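# Shade the marked square from the lamp with a fan

## Task

Pick up the hand fan and keep holding it so its blade casts shade over the entire marked square on the table, blocking the desk lamp's light; do not disturb the lamp.

## Robot and tools

ROBOT. Two arms, left_arm and right_arm, each with six joints and a two-finger gripper. Joint order, used in every row and every per-joint list: waist, shoulder, elbow, forearm roll, wrist pitch, wrist roll. Stated ranges (rad): waist -6.283 to 6.283, shoulder -2.304 to 2.304, elbow -4.224 to 0.061, forearm roll -6.283 to 6.283, wrist pitch -2.164 to 2.164, wrist roll -6.283 to 6.283; real ends may differ by 0.010. Bases in the scene frame: left_arm (-0.039, +0.412, +0.013) m, right_arm (+0.046, -0.484, +0.013) m, both nearly unrotated.

FRAME. All hand positions, orientations and velocities are in the scene frame: origin at table-top height midway between the nominal bases, +z up, +x out across the table, left_arm toward +y. Camera-image sides do not match arm names. Reported hand poses may be off by a few centimetres. The gripper's fingers point along its +z; they open and close along its y. end_effector_position is the spot between the pads when shut, about 2 cm short of the fingertips.

ROWS. A row is 14 numbers in [-1, 1]: left_arm's six joint values then its opening, then right_arm's six joint values then its opening. Joint values are offsets, not poses: scaled so 1.0 = 2.262 rad, counted from the Joint targets shown at the start of that action (never from the previous row). Sending the same offset in a later action moves the joint further. Opening is absolute: +1 fully open, -1 shut. To leave an arm alone send 0 for its joints and repeat its current opening (0 is itself an opening command). An action asking a joint more than 0.010 rad beyond its range is refused for both arms.

execute_actions: actions = list of actions; each action is up to 15 rows, one per 1/30 s step; fewer rows means the last row repeats to fill 15. An empty list just returns the state. cameras = list of camera names (omit or ["all"] for all, [] for none).

move: target = one row or a list of up to 15 rows, each with joint offsets from the current Joint targets (every row counted from those same targets) plus absolute openings. speed = rad/s for the joint with farthest to travel, 0.01 to 3.14, default 0.5 (one value or one per target). blend = rad by which corners of a list may be cut. opening_speed = per-second rate on the -1..+1 scale, at least 0.2. blocking=false returns early while the move runs. Joints move together, so the hand traces a curve; no obstacle avoidance. Its result adds a "move:" line: done, off_target (resting more than 0.01 rad off), moving, held (a check withheld steps or the clearance check stopped it) or fault; limits=held if steps were withheld.

wait: seconds 0 to 10; arms hold their last command.
stop: brakes a running move.
zoom_image: camera (one of cam_head_left, cam_head_right, cam_high, cam_low, cam_left_wrist, cam_right_wrist) and region [x0, y0, x1, y1] in image pixels from the top-left, at most 504 by 504.
clear_fault: arm = left_arm or right_arm; clears a reported torque fault.
finished_scene: scene = the current scene's number; ends it for good, so call only once the fan is steadily shading the square.

RESULTS. Joint positions and Joint velocities: one block per arm in joint order (rad, rad/s) plus the pad gap (m; 0.084 fully open). Joint targets: the base for your next offsets. Tool commands: current opening commands. grip_measured: measured opening on the command scale; to hold something, command clearly below it. Joint torques: total drive output, nonzero in free air, noisy and offset. Wrist depth: 7x7 grid of distances (mm, 195-3000) ahead of each wrist camera, "-" for no value. "joint sent to its limit", "joint command not followed" (clearance check altered a command), TORQUE FAULT, MOTOR HOT and OVER-TEMPERATURE FAULT lines report problems. Velocities "within noise" means the arm is still.

MOTION LIMITS. Each joint target stays within 0.692 rad of the measured angle per step and moves at most 3.14 rad/s; if a target would shift the gripper over 70 mm from where it is, that arm's targets are scaled back, so large moves need several actions. To stop an arm pushing, command its targets back past its positions.

CAMERAS. cam_head_left, cam_head_right, cam_high, cam_low (504x504) and cam_left_wrist, cam_right_wrist (896x504); calibrations are approximate.

CAUTIONS. Do not knock or move the lamp. Never let the fan or anything else fall or end up off the table; do not release it while it is moving. Avoid hitting fixed or heavy objects, hard presses, and any contact between the two arms, including closing a gripper on the other's fingers. Contact torque over the load limits (waist 44.2, shoulder 41.5, elbow 32.6, forearm roll 16.3, wrist pitch 9.61, wrist roll 10.8 N m; held weight counts) causes a fault that stops the arm until clear_fault. Holding loads or stretching out heats motors; at 80 °C the arm brakes for 30-60 s. Loose objects may get a brief external nudge, so check the fan stays gripped and the shade still covers the square.

Each tool is called as a command line: name --argument value for each argument, lists and objects as JSON in quotes; but a table of rows of numbers goes row by row, as --pt "numbers of a row", without its own name.

## Session

execute_actions --actions '[]'

Scene clock: 0.00 s.
left_arm: end_effector_position=(+0.1020, +0.5249, +0.3008) grip_measured=+1.00 end_effector_quat_wxyz=(+0.639, -0.488, -0.592, -0.053) | right_arm: end_effector_position=(+0.7143, -0.5785, +0.1220) grip_measured=+1.00 end_effector_quat_wxyz=(-0.095, -0.514, +0.813, -0.257)
Joint positions: left_arm=[-0.135 -0.305 -0.427 0.589 -1.494 -2.466 0.084] | right_arm=[0.059 -0.88 -1.4 -0.982 -0.677 2.898 0.084]
Joint velocities: within noise
Joint torques (N m): no reading
Wrist depth (mm): cam_left_wrist=[1939 2181 2608 2693 2410 2150 2016 / 1888 2131 2552 2838 2541 2336 2049 / 1819 2102 2375 2887 2744 2487 2221 / 1776 1992 2352 2720 - 2635 2168 / - 1969 2219 2632 2868 2288 1850 / - 1880 2126 2500 2343 1916 1583 / - - 2086 2297 1952 1652 1419] | cam_right_wrist=[1885 1709 1548 1391 1311 306 289 / 1762 1603 1432 1350 312 299 277 / 1612 1477 1362 318 302 282 263 / 1497 1366 1286 304 285 268 253 / 1411 1300 1215 287 273 257 241 / 1304 1223 1144 269 259 244 230 / 1237 1154 1083 259 247 234 222]
Joint targets: left_arm=[-0.135 -0.305 -0.427 0.589 -1.494 -2.466] | right_arm=[0.059 -0.880 -1.400 -0.982 -0.677 2.898]
Tool commands: left_gripper/opening=+1.0 right_gripper/opening=+1.0

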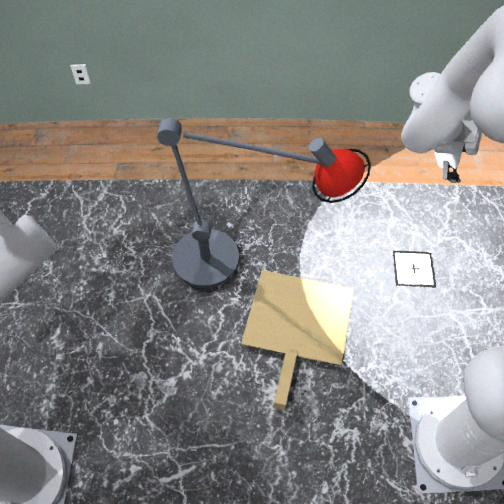

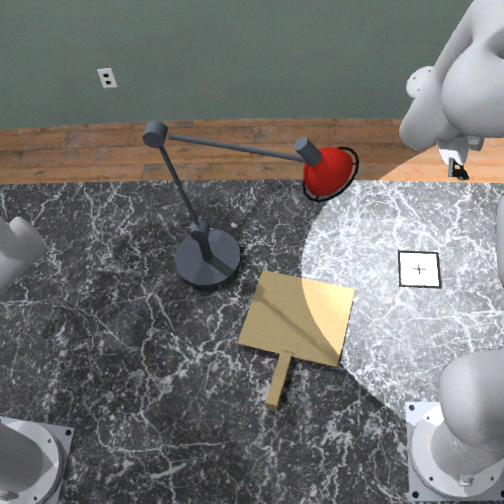

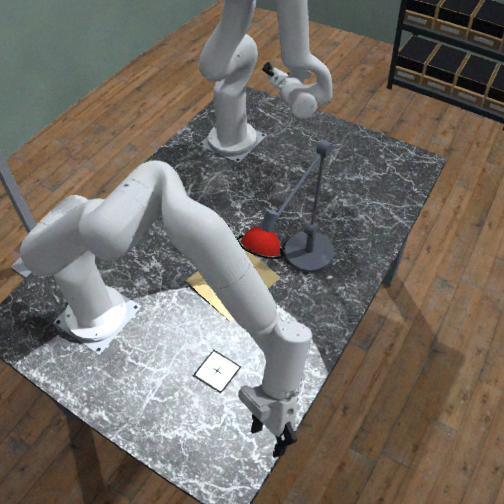

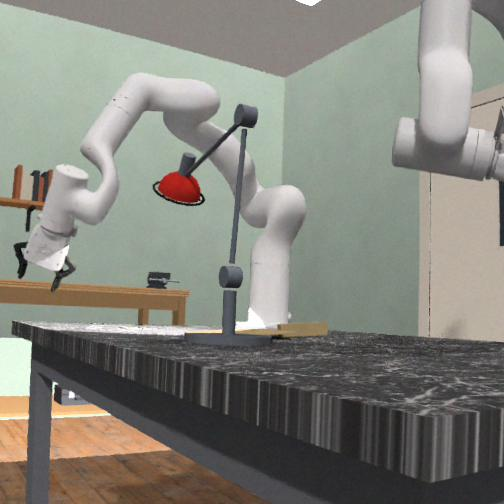

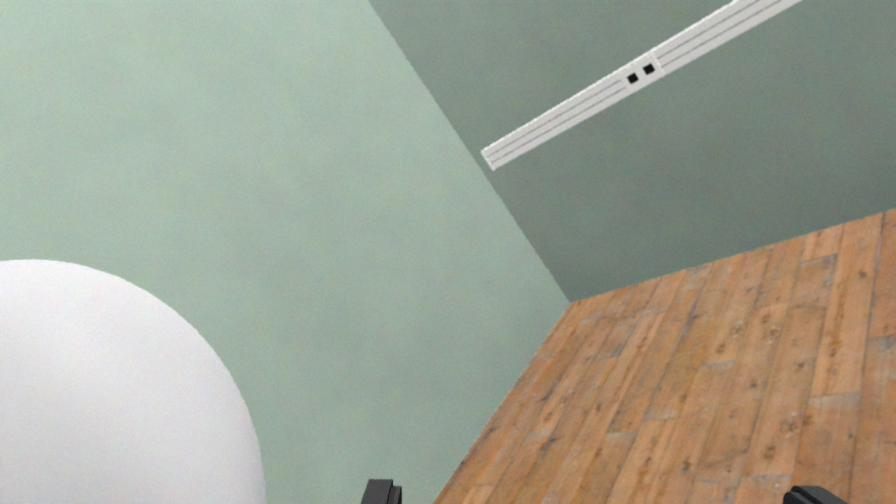

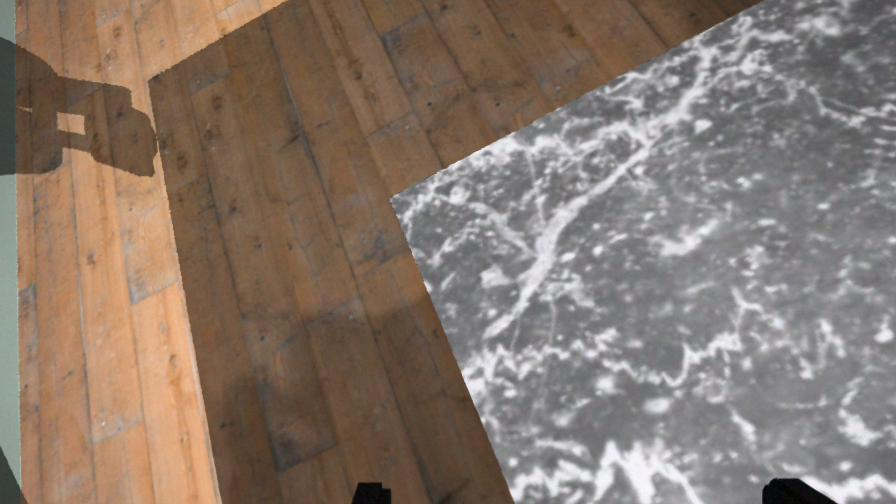

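zoom_image --camera "cam_head_left" --region '[220, 250, 380, 420]'

zoom_image --camera "cam_low" --region '[140, 230, 360, 360]'

zoom_image --camera "cam_high" --region '[150, 180, 360, 420]'

zoom_image --camera "cam_low" --region '[120, 90, 280, 250]'

Scaled by 2.965 from the camera's 504x504 image, which has a finer 720x720 frame.

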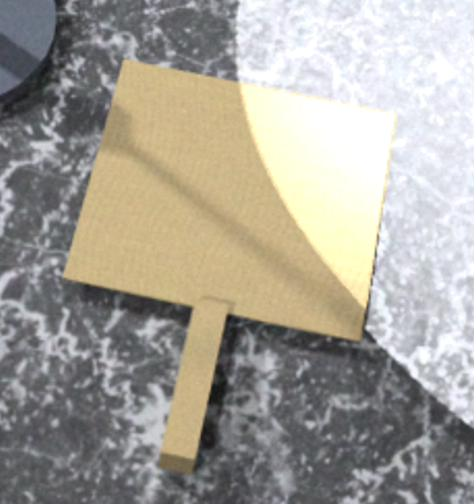

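Scaled by 2.291 from the camera's 504x504 image, which has a finer 720x720 frame.

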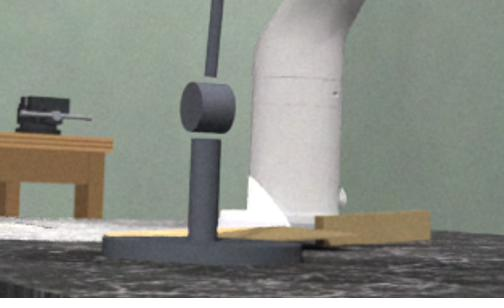

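Scaled by 2.100 from the camera's 504x504 image, which has a finer 720x720 frame.

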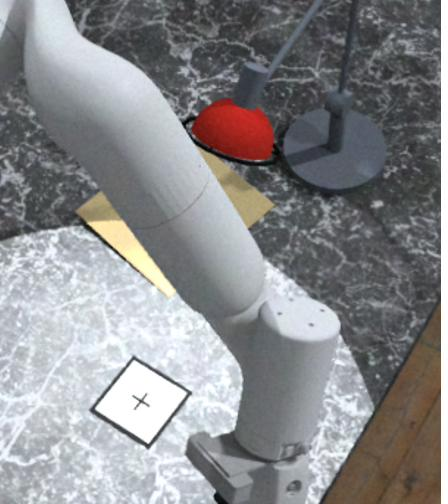

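Scaled by 3.150 from the camera's 504x504 image, which has a finer 720x720 frame.

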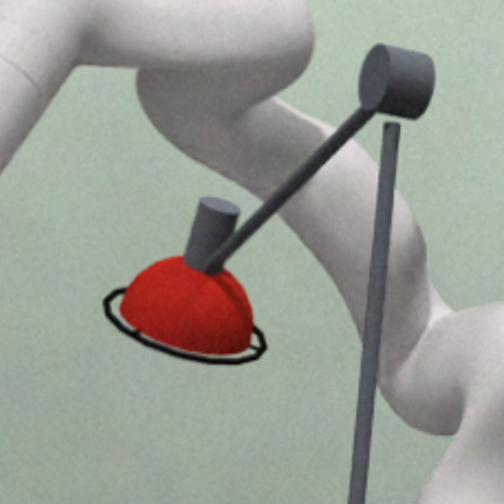

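move --pt "0 0 0 0 0 0 1 0 0.3634 0.4505 0.4341 0.1565 -0.6967 1" --pt "0 0 0 0 0 0 1 0.4668 0.3634 0.4505 0.4341 0.1565 -0.6967 1" --pt "0 0 0 0 0 0 1 0.4668 0.2679 0.3333 0.4341 0.1348 -0.6967 1" --speed 0.6 --blend 0.1

Scene clock: 76.37 s.
left_arm: end_effector_position=(+0.1020, +0.5249, +0.3008) grip_measured=+1.00 end_effector_quat_wxyz=(+0.639, -0.488, -0.592, -0.053) | right_arm: end_effector_position=(+0.2249, -0.1269, +0.1652) grip_measured=+1.00 end_effector_quat_wxyz=(+0.000, +0.994, -0.108, +0.000)
Joint positions: left_arm=[-0.135 -0.305 -0.427 0.589 -1.494 -2.466 0.084] | right_arm=[1.115 -0.274 -0.646 0 -0.372 1.323 0.084]
Joint velocities: within noise
Joint torques (N m): left_arm=[0.73 25.51 -12.28 0.28 -2.1 -0.06] | right_arm=[2.73 17.94 -19.46 1.05 -0.18 0.01]
Wrist depth (mm): cam_left_wrist=[1935 2225 2665 2713 2429 2171 1985 / 1935 2166 2506 2872 2552 2295 2075 / 1860 2054 2378 2866 2806 2473 2200 / 1768 1976 2285 2715 - 2635 2201 / - 1949 2214 2577 2932 2344 1874 / - 1930 2153 2477 2370 1915 1610 / - - 2105 2331 1972 1639 1413] | cam_right_wrist=[275 290 286 287 288 289 296 / 289 291 284 284 286 287 295 / 289 290 281 282 284 284 296 / 289 291 279 280 281 282 296 / 290 290 278 278 279 280 296 / 289 291 292 293 294 295 296 / 289 290 292 293 294 296 297]
Joint targets: left_arm=[-0.135 -0.305 -0.427 0.589 -1.494 -2.466] | right_arm=[1.115 -0.275 -0.646 0.000 -0.372 1.323]
move: done
camera_calibration:
cam_right_wrist: T_world_to_cam=[[-0.208008, -0.977939, 0.01916, -0.0488523], [-0.978098, 0.208112, 0.0035738, 0.311791], [-0.00748239, -0.017997, -0.99981, 0.288646], [0, 0, 0, 1]] pos_world=[0.29696, -0.107467, 0.288413]

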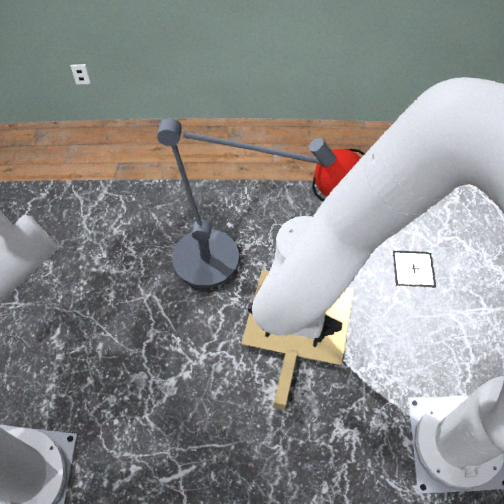

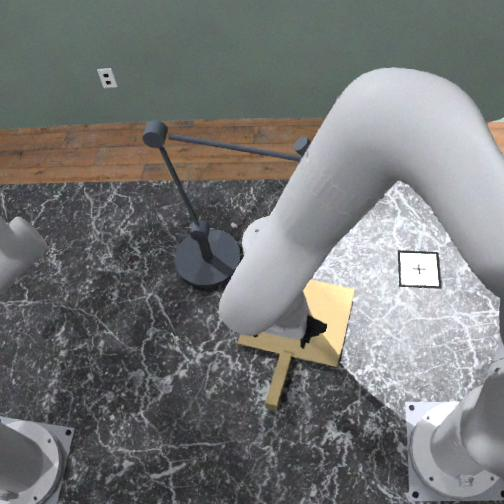

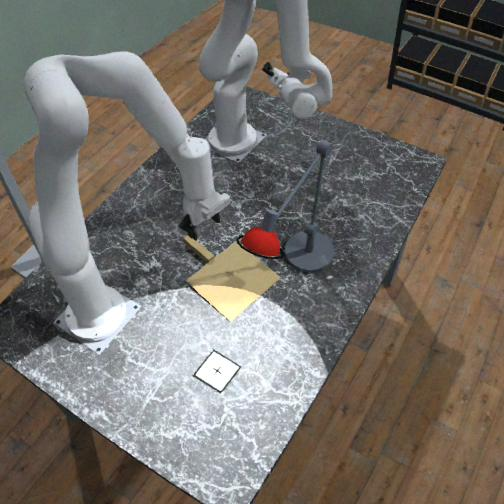

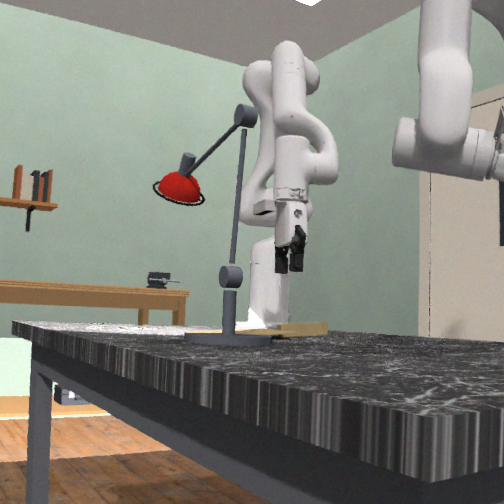

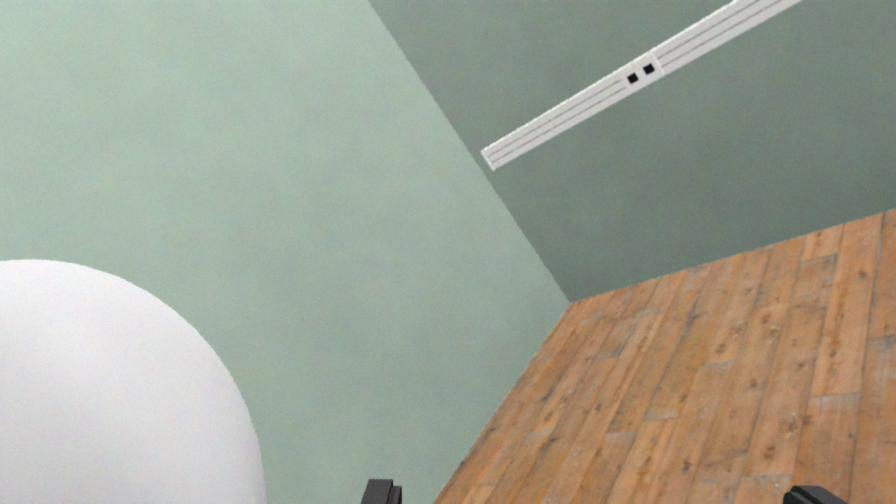

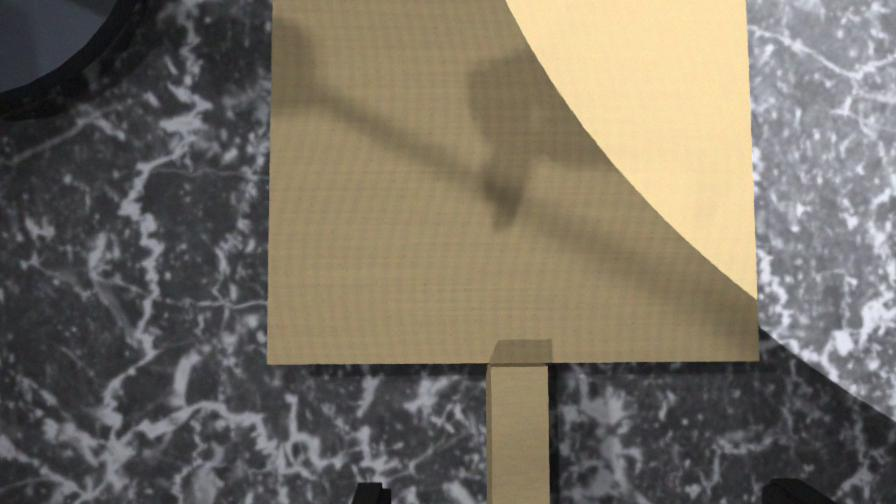

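move --pt "0 0 0 0 0 0 1 0.0148 -0.092 0.0025 0 0.095 0.0144 1" --pt "0 0 0 0 0 0 1 0.0148 -0.1585 -0.0103 0 0.1485 0.0144 1" --speed '[0.3,0.1]'

zoom_image --camera "cam_low" --region '[140, 200, 360, 360]'

Scene clock: 90.70 s.
left_arm: end_effector_position=(+0.1020, +0.5249, +0.3008) grip_measured=+1.00 end_effector_quat_wxyz=(+0.639, -0.488, -0.592, -0.053) | right_arm: end_effector_position=(+0.2113, -0.1246, +0.0265) grip_measured=+1.00 end_effector_quat_wxyz=(+0.000, +0.994, -0.108, +0.000)
Joint positions: left_arm=[-0.135 -0.305 -0.427 0.589 -1.494 -2.466 0.084] | right_arm=[1.148 -0.633 -0.669 0 -0.036 1.355 0.084]
Joint velocities: within noise
Joint torques (N m): left_arm=[0.97 23.62 -11.64 -0.26 -2.13 -0.18] | right_arm=[2.29 20.87 -12.29 0.76 0.49 0.25]
Wrist depth (mm): cam_left_wrist=[1936 2245 2598 2711 2423 2174 1985 / 1892 2148 2504 2824 2589 2358 2075 / 1836 2067 2371 2787 2828 2488 2214 / 1769 1981 2345 2680 - 2633 2195 / - 1928 2208 2615 2887 2300 1860 / - 1937 2125 2496 2342 1941 1582 / - - 2096 2306 1934 1638 1420] | cam_right_wrist=[- - - - - - - / - - - - - - - / - - - - - - - / - - - - - - - / - - - - - - - / - - - - - - - / - - - - - - -]
Joint targets: left_arm=[-0.135 -0.305 -0.427 0.589 -1.494 -2.466] | right_arm=[1.148 -0.633 -0.669 0.000 -0.036 1.355]
move: done
camera_calibration:
cam_right_wrist: T_world_to_cam=[[-0.207214, -0.978121, 0.0184857, -0.0469345], [-0.97827, 0.207308, 0.00332138, 0.298409], [-0.00708095, -0.0173958, -0.999824, 0.149864], [0, 0, 0, 1]] pos_world=[0.28326, -0.105163, 0.149714]

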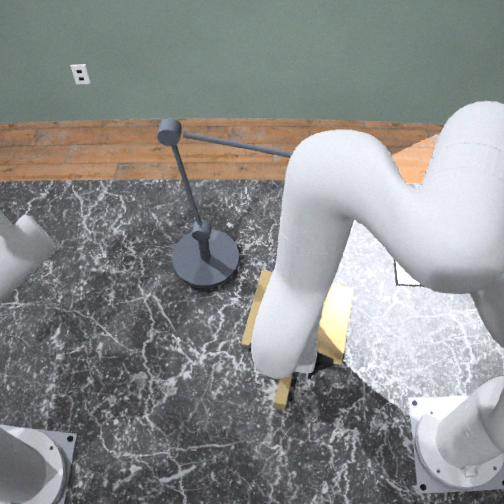

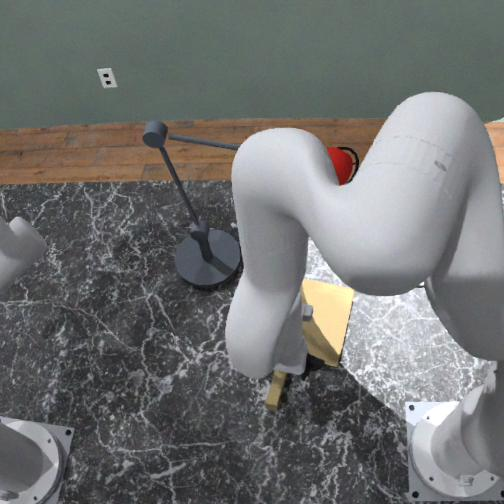

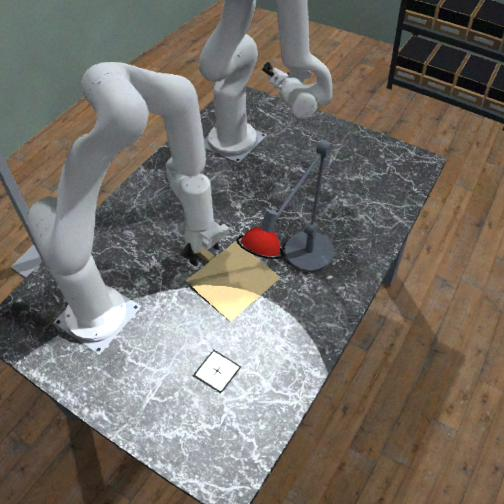

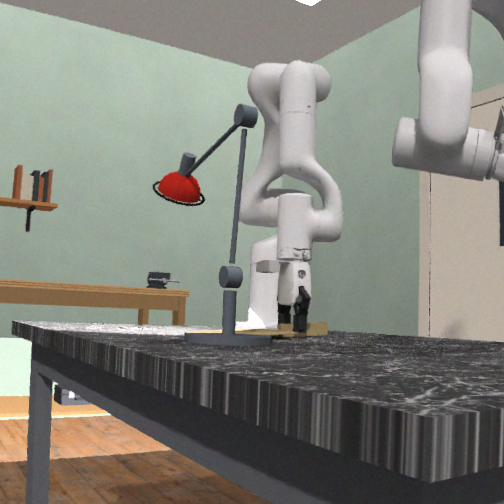

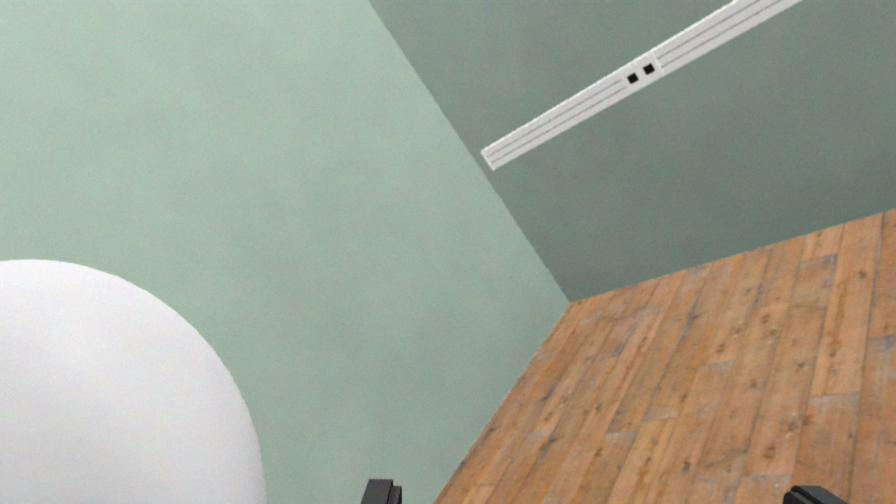

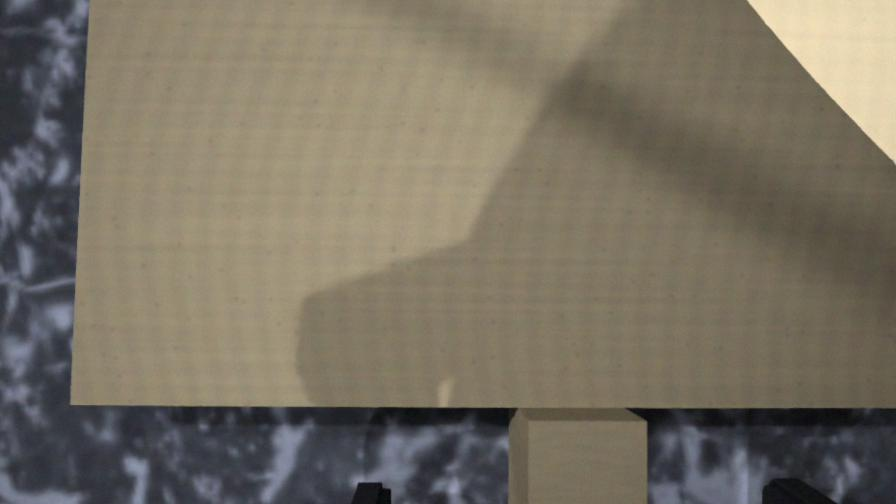

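Scaled by 2.291 from the camera's 504x504 image, which has a finer 720x720 frame.

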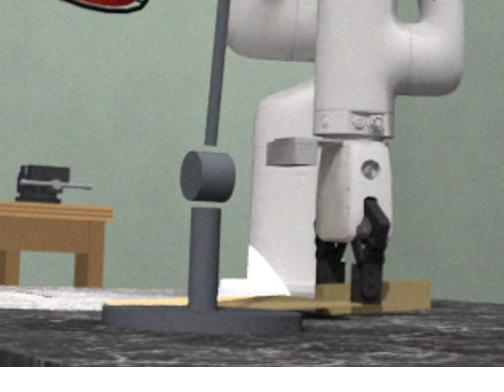

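move --target '[0,0,0,0,0,0,1,0,0,0,0,0,0,-1]' --opening_speed 0.5 --cameras '["cam_right_wrist","cam_low"]'

Scene clock: 97.60 s.
left_arm: end_effector_position=(+0.1020, +0.5249, +0.3008) grip_measured=+1.00 end_effector_quat_wxyz=(+0.639, -0.488, -0.592, -0.053) | right_arm: end_effector_position=(+0.2113, -0.1246, +0.0264) grip_measured=-0.46 end_effector_quat_wxyz=(+0.000, +0.994, -0.108, +0.000)
Joint positions: left_arm=[-0.135 -0.305 -0.427 0.589 -1.494 -2.466 0.084] | right_arm=[1.148 -0.633 -0.669 0 -0.036 1.355 0.024]
Joint velocities: within noise
Joint torques (N m): left_arm=[0.43 25.3 -11.8 -0.32 -2.2 -0.03] | right_arm=[2.02 22 -7.08 0.69 -0.06 0.15]
Wrist depth (mm): cam_left_wrist=[1915 2202 2627 2705 2428 2187 1979 / 1889 2138 2440 2831 2604 2309 2087 / 1809 2065 2348 2837 2774 2482 2219 / 1787 1967 2227 2734 - 2681 2177 / - 1910 2226 2634 2905 2353 1825 / - 1911 2162 2520 2346 1885 1589 / - - 2087 2319 1976 1657 1418] | cam_right_wrist=[- - - - - - - / - - - - - - - / - - - - - - - / - - - - - - - / - - - - - - - / - - - - - - - / - - - - - - -]
Joint targets: left_arm=[-0.135 -0.305 -0.427 0.589 -1.494 -2.466] | right_arm=[1.148 -0.633 -0.669 0.000 -0.036 1.355]
move: done
camera_calibration:
cam_right_wrist: T_world_to_cam=[[-0.207214, -0.978121, 0.0184857, -0.0469327], [-0.97827, 0.207308, 0.00332138, 0.298409], [-0.00708095, -0.0173958, -0.999824, 0.149764], [0, 0, 0, 1]] pos_world=[0.28326, -0.105163, 0.149614]
Images, in order (width x height): cam_low 504x504, cam_right_wrist 896x504.

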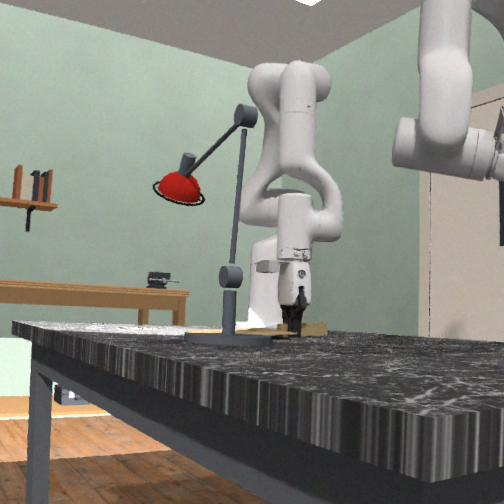

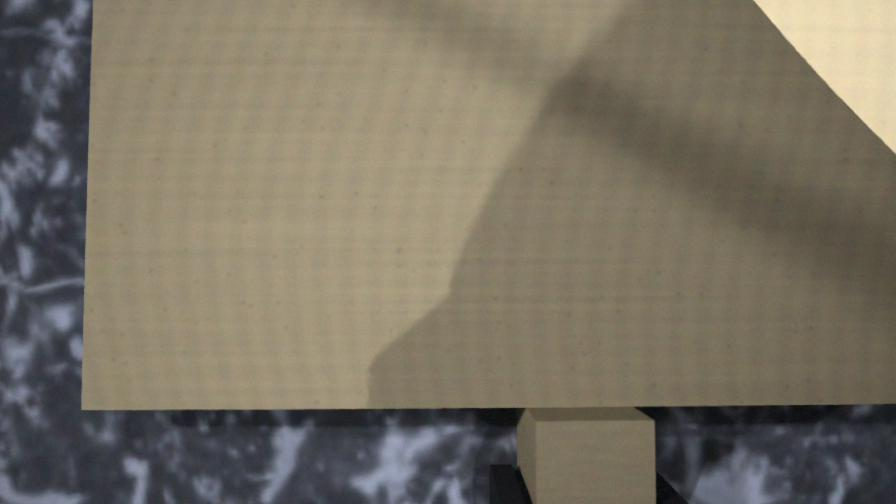

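move --target '[0,0,0,0,0,0,1,0,0.0663,0.0128,0,-0.0535,0,-1]' --speed 0.1

zoom_image --camera "cam_low" --region '[140, 200, 360, 360]'

Scene clock: 101.07 s.
left_arm: end_effector_position=(+0.1020, +0.5249, +0.3008) grip_measured=+1.00 end_effector_quat_wxyz=(+0.639, -0.488, -0.592, -0.053) | right_arm: end_effector_position=(+0.2113, -0.1246, +0.0803) grip_measured=-0.46 end_effector_quat_wxyz=(+0.000, +0.994, -0.108, +0.000)
Joint positions: left_arm=[-0.135 -0.305 -0.427 0.589 -1.494 -2.466 0.084] | right_arm=[1.148 -0.483 -0.641 0 -0.157 1.355 0.024]
Joint velocities: within noise
Joint torques (N m): left_arm=[-0.07 25.04 -11.66 0.43 -2.08 -0.22] | right_arm=[1.6 41.92 -8.44 0.94 -0.1 0.14]
Wrist depth (mm): cam_left_wrist=[1950 2236 2593 2763 2429 2187 1963 / 1857 2126 2513 2807 2564 2298 2068 / 1813 2081 2371 2863 2742 2468 2211 / 1756 1964 2326 2728 - 2575 2157 / - 1951 2242 2593 2893 2344 1842 / - 1915 2132 2496 2355 1923 1588 / - - 2110 2334 1930 1662 1419] | cam_right_wrist=[- - - - - - - / - - - - - - - / - - - - - - - / - - - - - - - / - - - - - - - / - 206 207 - - 209 210 / 206 207 207 - - 209 210]
Joint targets: left_arm=[-0.135 -0.305 -0.427 0.589 -1.494 -2.466] | right_arm=[1.148 -0.483 -0.640 0.000 -0.157 1.355]
move: done
camera_calibration:
cam_right_wrist: T_world_to_cam=[[-0.207212, -0.978121, 0.0184857, -0.0479295], [-0.97827, 0.207307, 0.00332141, 0.29823], [-0.00708095, -0.0173958, -0.999824, 0.203655], [0, 0, 0, 1]] pos_world=[0.28326, -0.105163, 0.203514]

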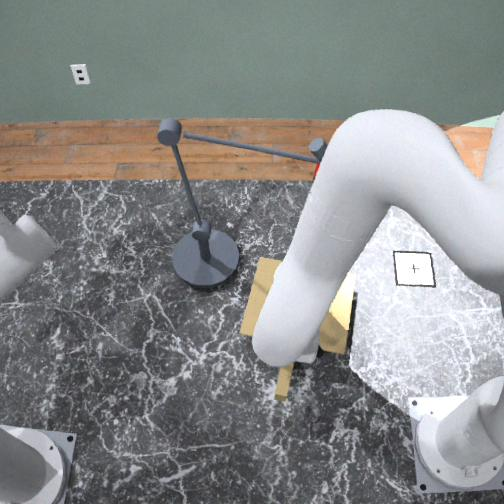

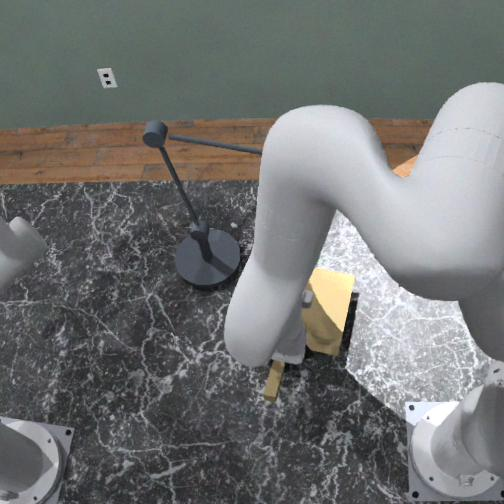

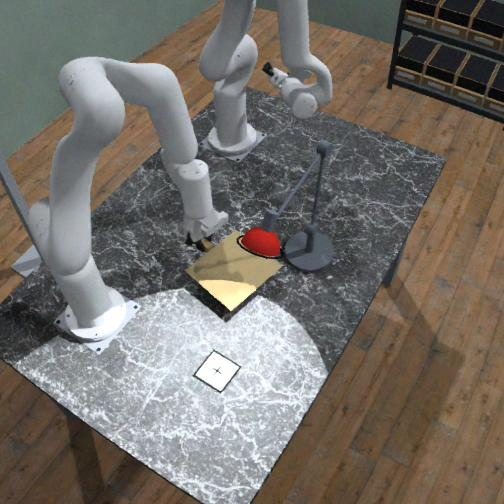

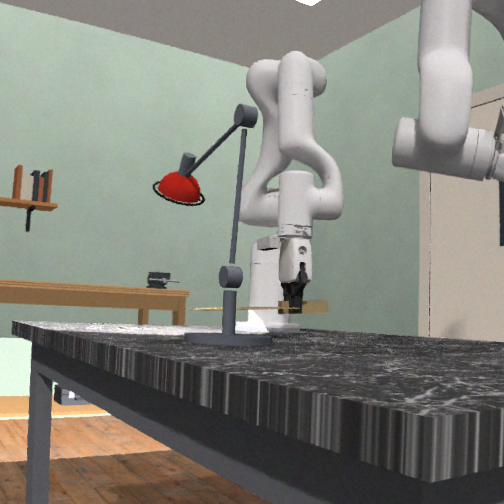

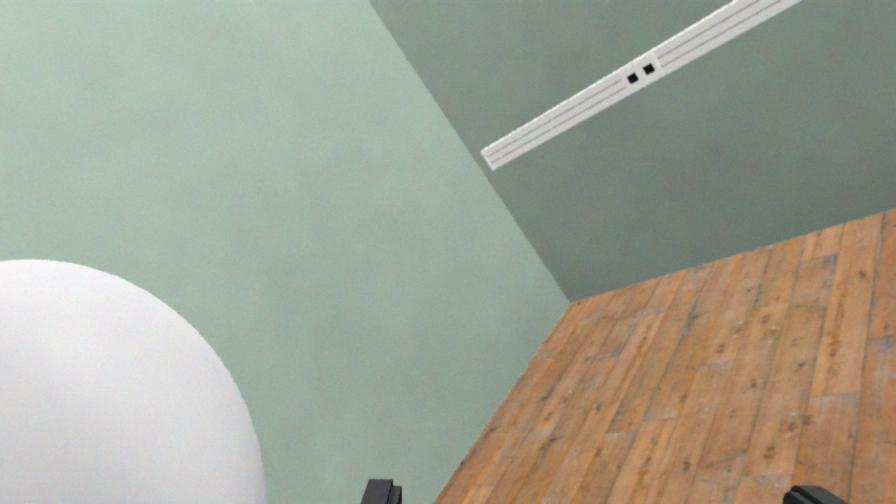

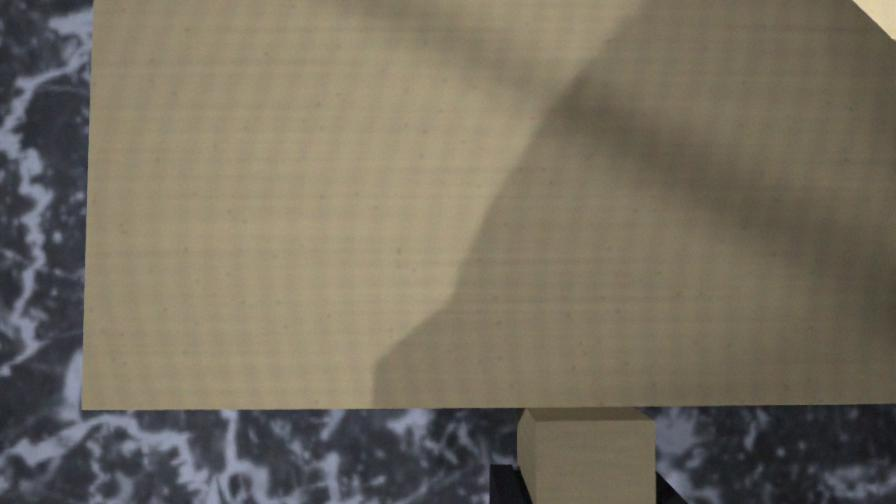

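Scaled by 2.291 from the camera's 504x504 image, which has a finer 720x720 frame.

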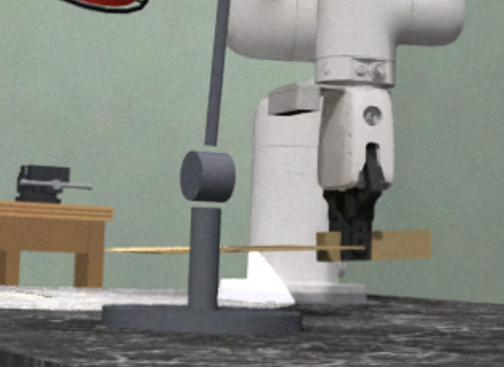

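move --target '[0,0,0,0,0,0,1,-0.347,0.0818,0.0769,0,-0.0051,-0.4421,-1]' --speed 0.35

Scene clock: 109.17 s.
left_arm: end_effector_position=(+0.1020, +0.5249, +0.3008) grip_measured=+1.00 end_effector_quat_wxyz=(+0.639, -0.488, -0.592, -0.053) | right_arm: end_effector_position=(+0.3586, -0.3686, +0.1102) grip_measured=-0.46 end_effector_quat_wxyz=(+0.000, +1.000, -0.001, +0.000)
Joint positions: left_arm=[-0.135 -0.305 -0.427 0.589 -1.494 -2.466 0.084] | right_arm=[0.363 -0.298 -0.467 0 -0.169 0.355 0.024]
Joint velocities: within noise
Joint torques (N m): left_arm=[0.74 24.11 -12.05 -0.02 -2.14 -0.12] | right_arm=[-4.29 33.98 -8.95 0.23 -0.1 -0.08]
Wrist depth (mm): cam_left_wrist=[1966 2213 2613 2727 2413 2166 1993 / 1887 2133 2477 2897 2582 2291 2101 / 1835 2073 2366 2813 2799 2462 2229 / 1763 2007 2334 2707 - 2671 2194 / - 1931 2254 2641 2854 2341 1851 / - 1951 2097 2473 2334 1897 1577 / - - 2063 2272 1961 1676 1410] | cam_right_wrist=[- - - - - - - / - - - - - - - / - - - - - - - / - - - - - - - / - - - - - - - / 236 237 238 - - 240 242 / 236 237 238 - - 240 242]
Joint targets: left_arm=[-0.135 -0.305 -0.427 0.589 -1.494 -2.466] | right_arm=[0.363 -0.298 -0.467 0.000 -0.169 0.355]
move: done
camera_calibration:
cam_right_wrist: T_world_to_cam=[[0.00634206, -0.999802, 0.0188637, -0.341204], [-0.999974, -0.00627835, 0.00343499, 0.421915], [-0.00331588, -0.018885, -0.999816, 0.228468], [0, 0, 0, 1]] pos_world=[0.424826, -0.334173, 0.233413]

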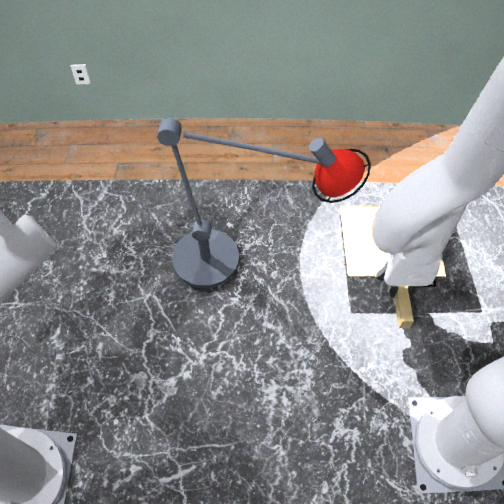

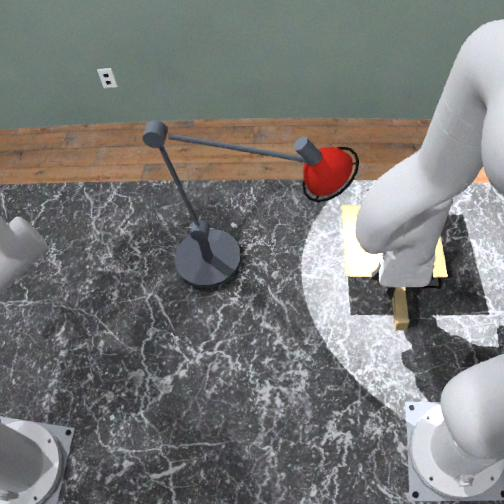

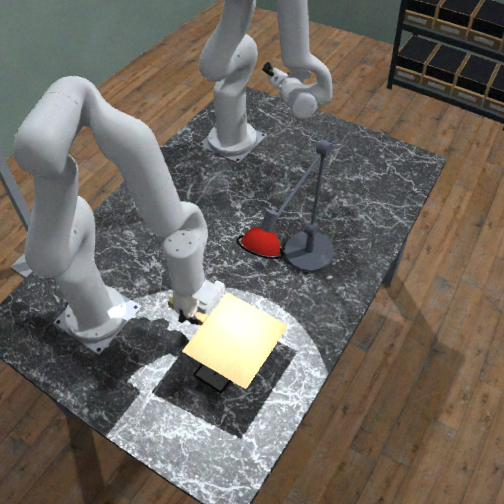

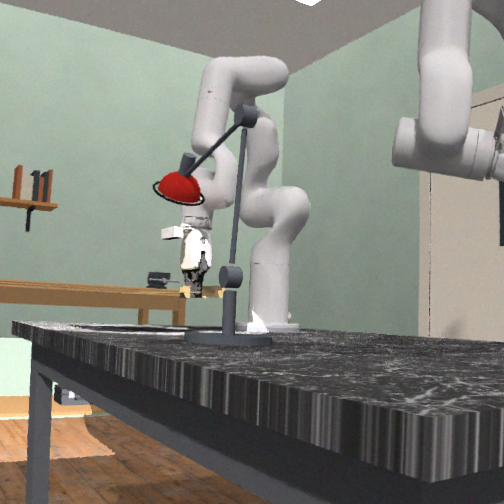

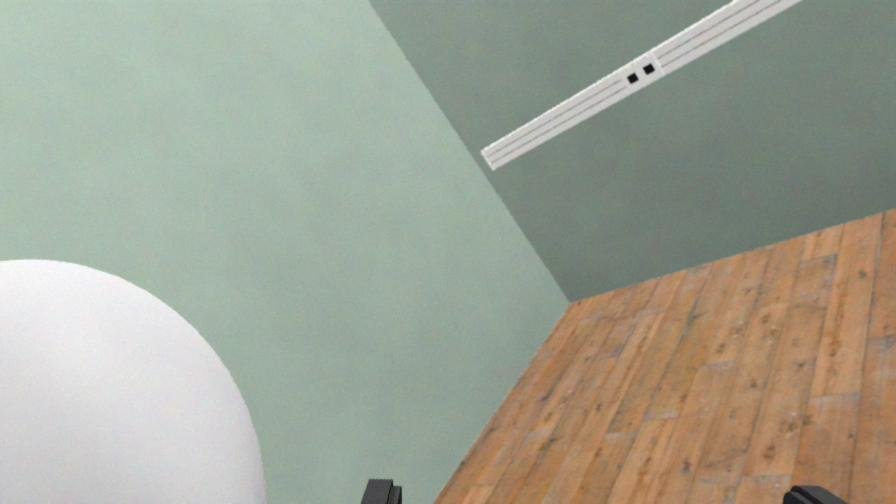

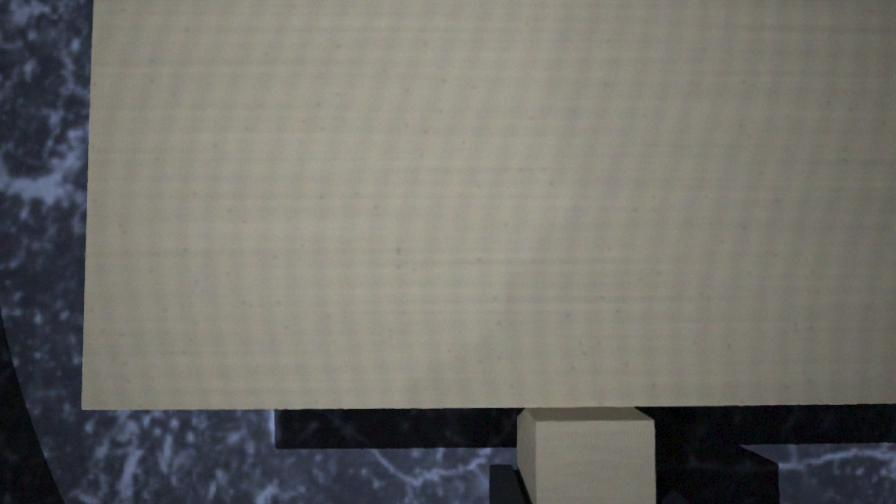

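zoom_image --camera "cam_high" --region '[120, 270, 340, 450]'

zoom_image --camera "cam_head_left" --region '[320, 180, 504, 340]'

Scaled by 2.291 from the camera's 504x504 image, which has a finer 720x720 frame.

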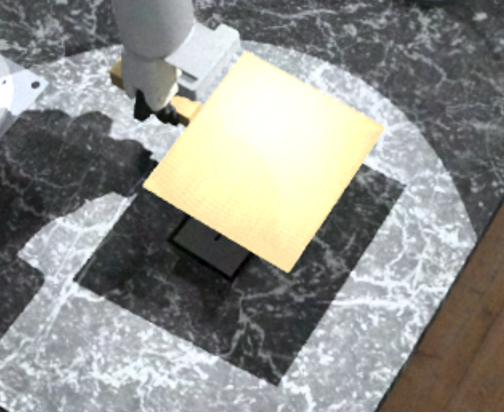

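Scaled by 2.739 from the camera's 504x504 image, which has a finer 720x720 frame.

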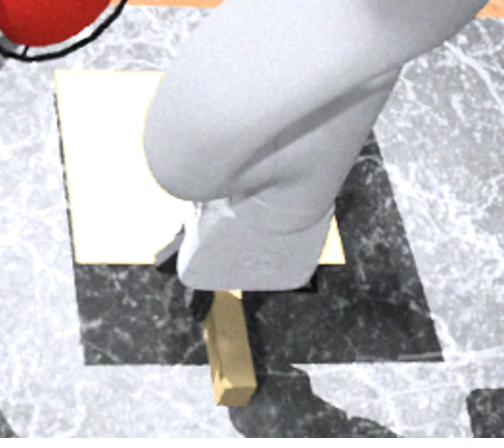

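wait --seconds 4 --cameras '["cam_high"]'

finished_scene --scene 1

Scene clock: 118.43 s.
left_arm: end_effector_position=(+0.1020, +0.5249, +0.3008) grip_measured=+1.00 end_effector_quat_wxyz=(+0.639, -0.488, -0.592, -0.053) | right_arm: end_effector_position=(+0.3586, -0.3686, +0.1102) grip_measured=-0.46 end_effector_quat_wxyz=(+0.000, +1.000, -0.001, +0.000)
Joint positions: left_arm=[-0.135 -0.305 -0.427 0.589 -1.494 -2.466 0.084] | right_arm=[0.363 -0.298 -0.467 0 -0.169 0.355 0.024]
Joint velocities: within noise
Joint torques (N m): left_arm=[0.19 25.47 -11.37 0.24 -2.19 -0.01] | right_arm=[-1.88 28.94 -11.47 0.37 0.35 -0.01]
Wrist depth (mm): cam_left_wrist=[1964 2173 2590 2703 2425 2166 1979 / 1902 2153 2516 2846 2559 2328 2072 / 1818 2054 2356 2832 2734 2477 2198 / 1798 1976 2314 2691 - 2654 2182 / - 1946 2247 2612 2853 2306 1862 / - 1960 2128 2461 2375 1924 1587 / - - 2057 2291 1957 1658 1415] | cam_right_wrist=[- - - - - - - / - - - - - - - / - - - - - - - / - - - - - - - / - - - - - - - / 236 237 238 - - 240 241 / 236 237 238 - - 240 241]
Joint targets: left_arm=[-0.135 -0.305 -0.427 0.589 -1.494 -2.466] | right_arm=[0.363 -0.298 -0.467 0.000 -0.169 0.355]
Tool commands: left_gripper/opening=+1.0 right_gripper/opening=-1.0
wait: 4.00 s; at rest from the start
Images, in order (width x height): cam_high 504x504.

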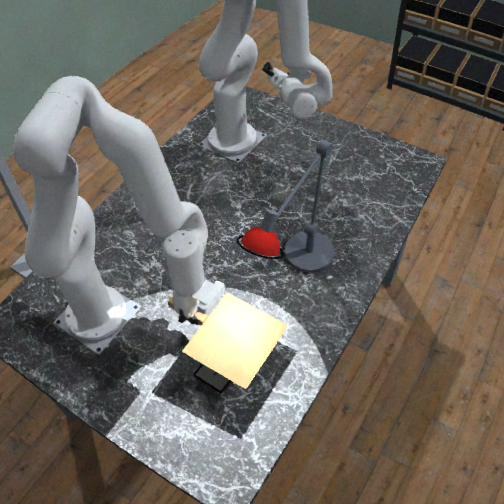

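The scene is finished: the task was done.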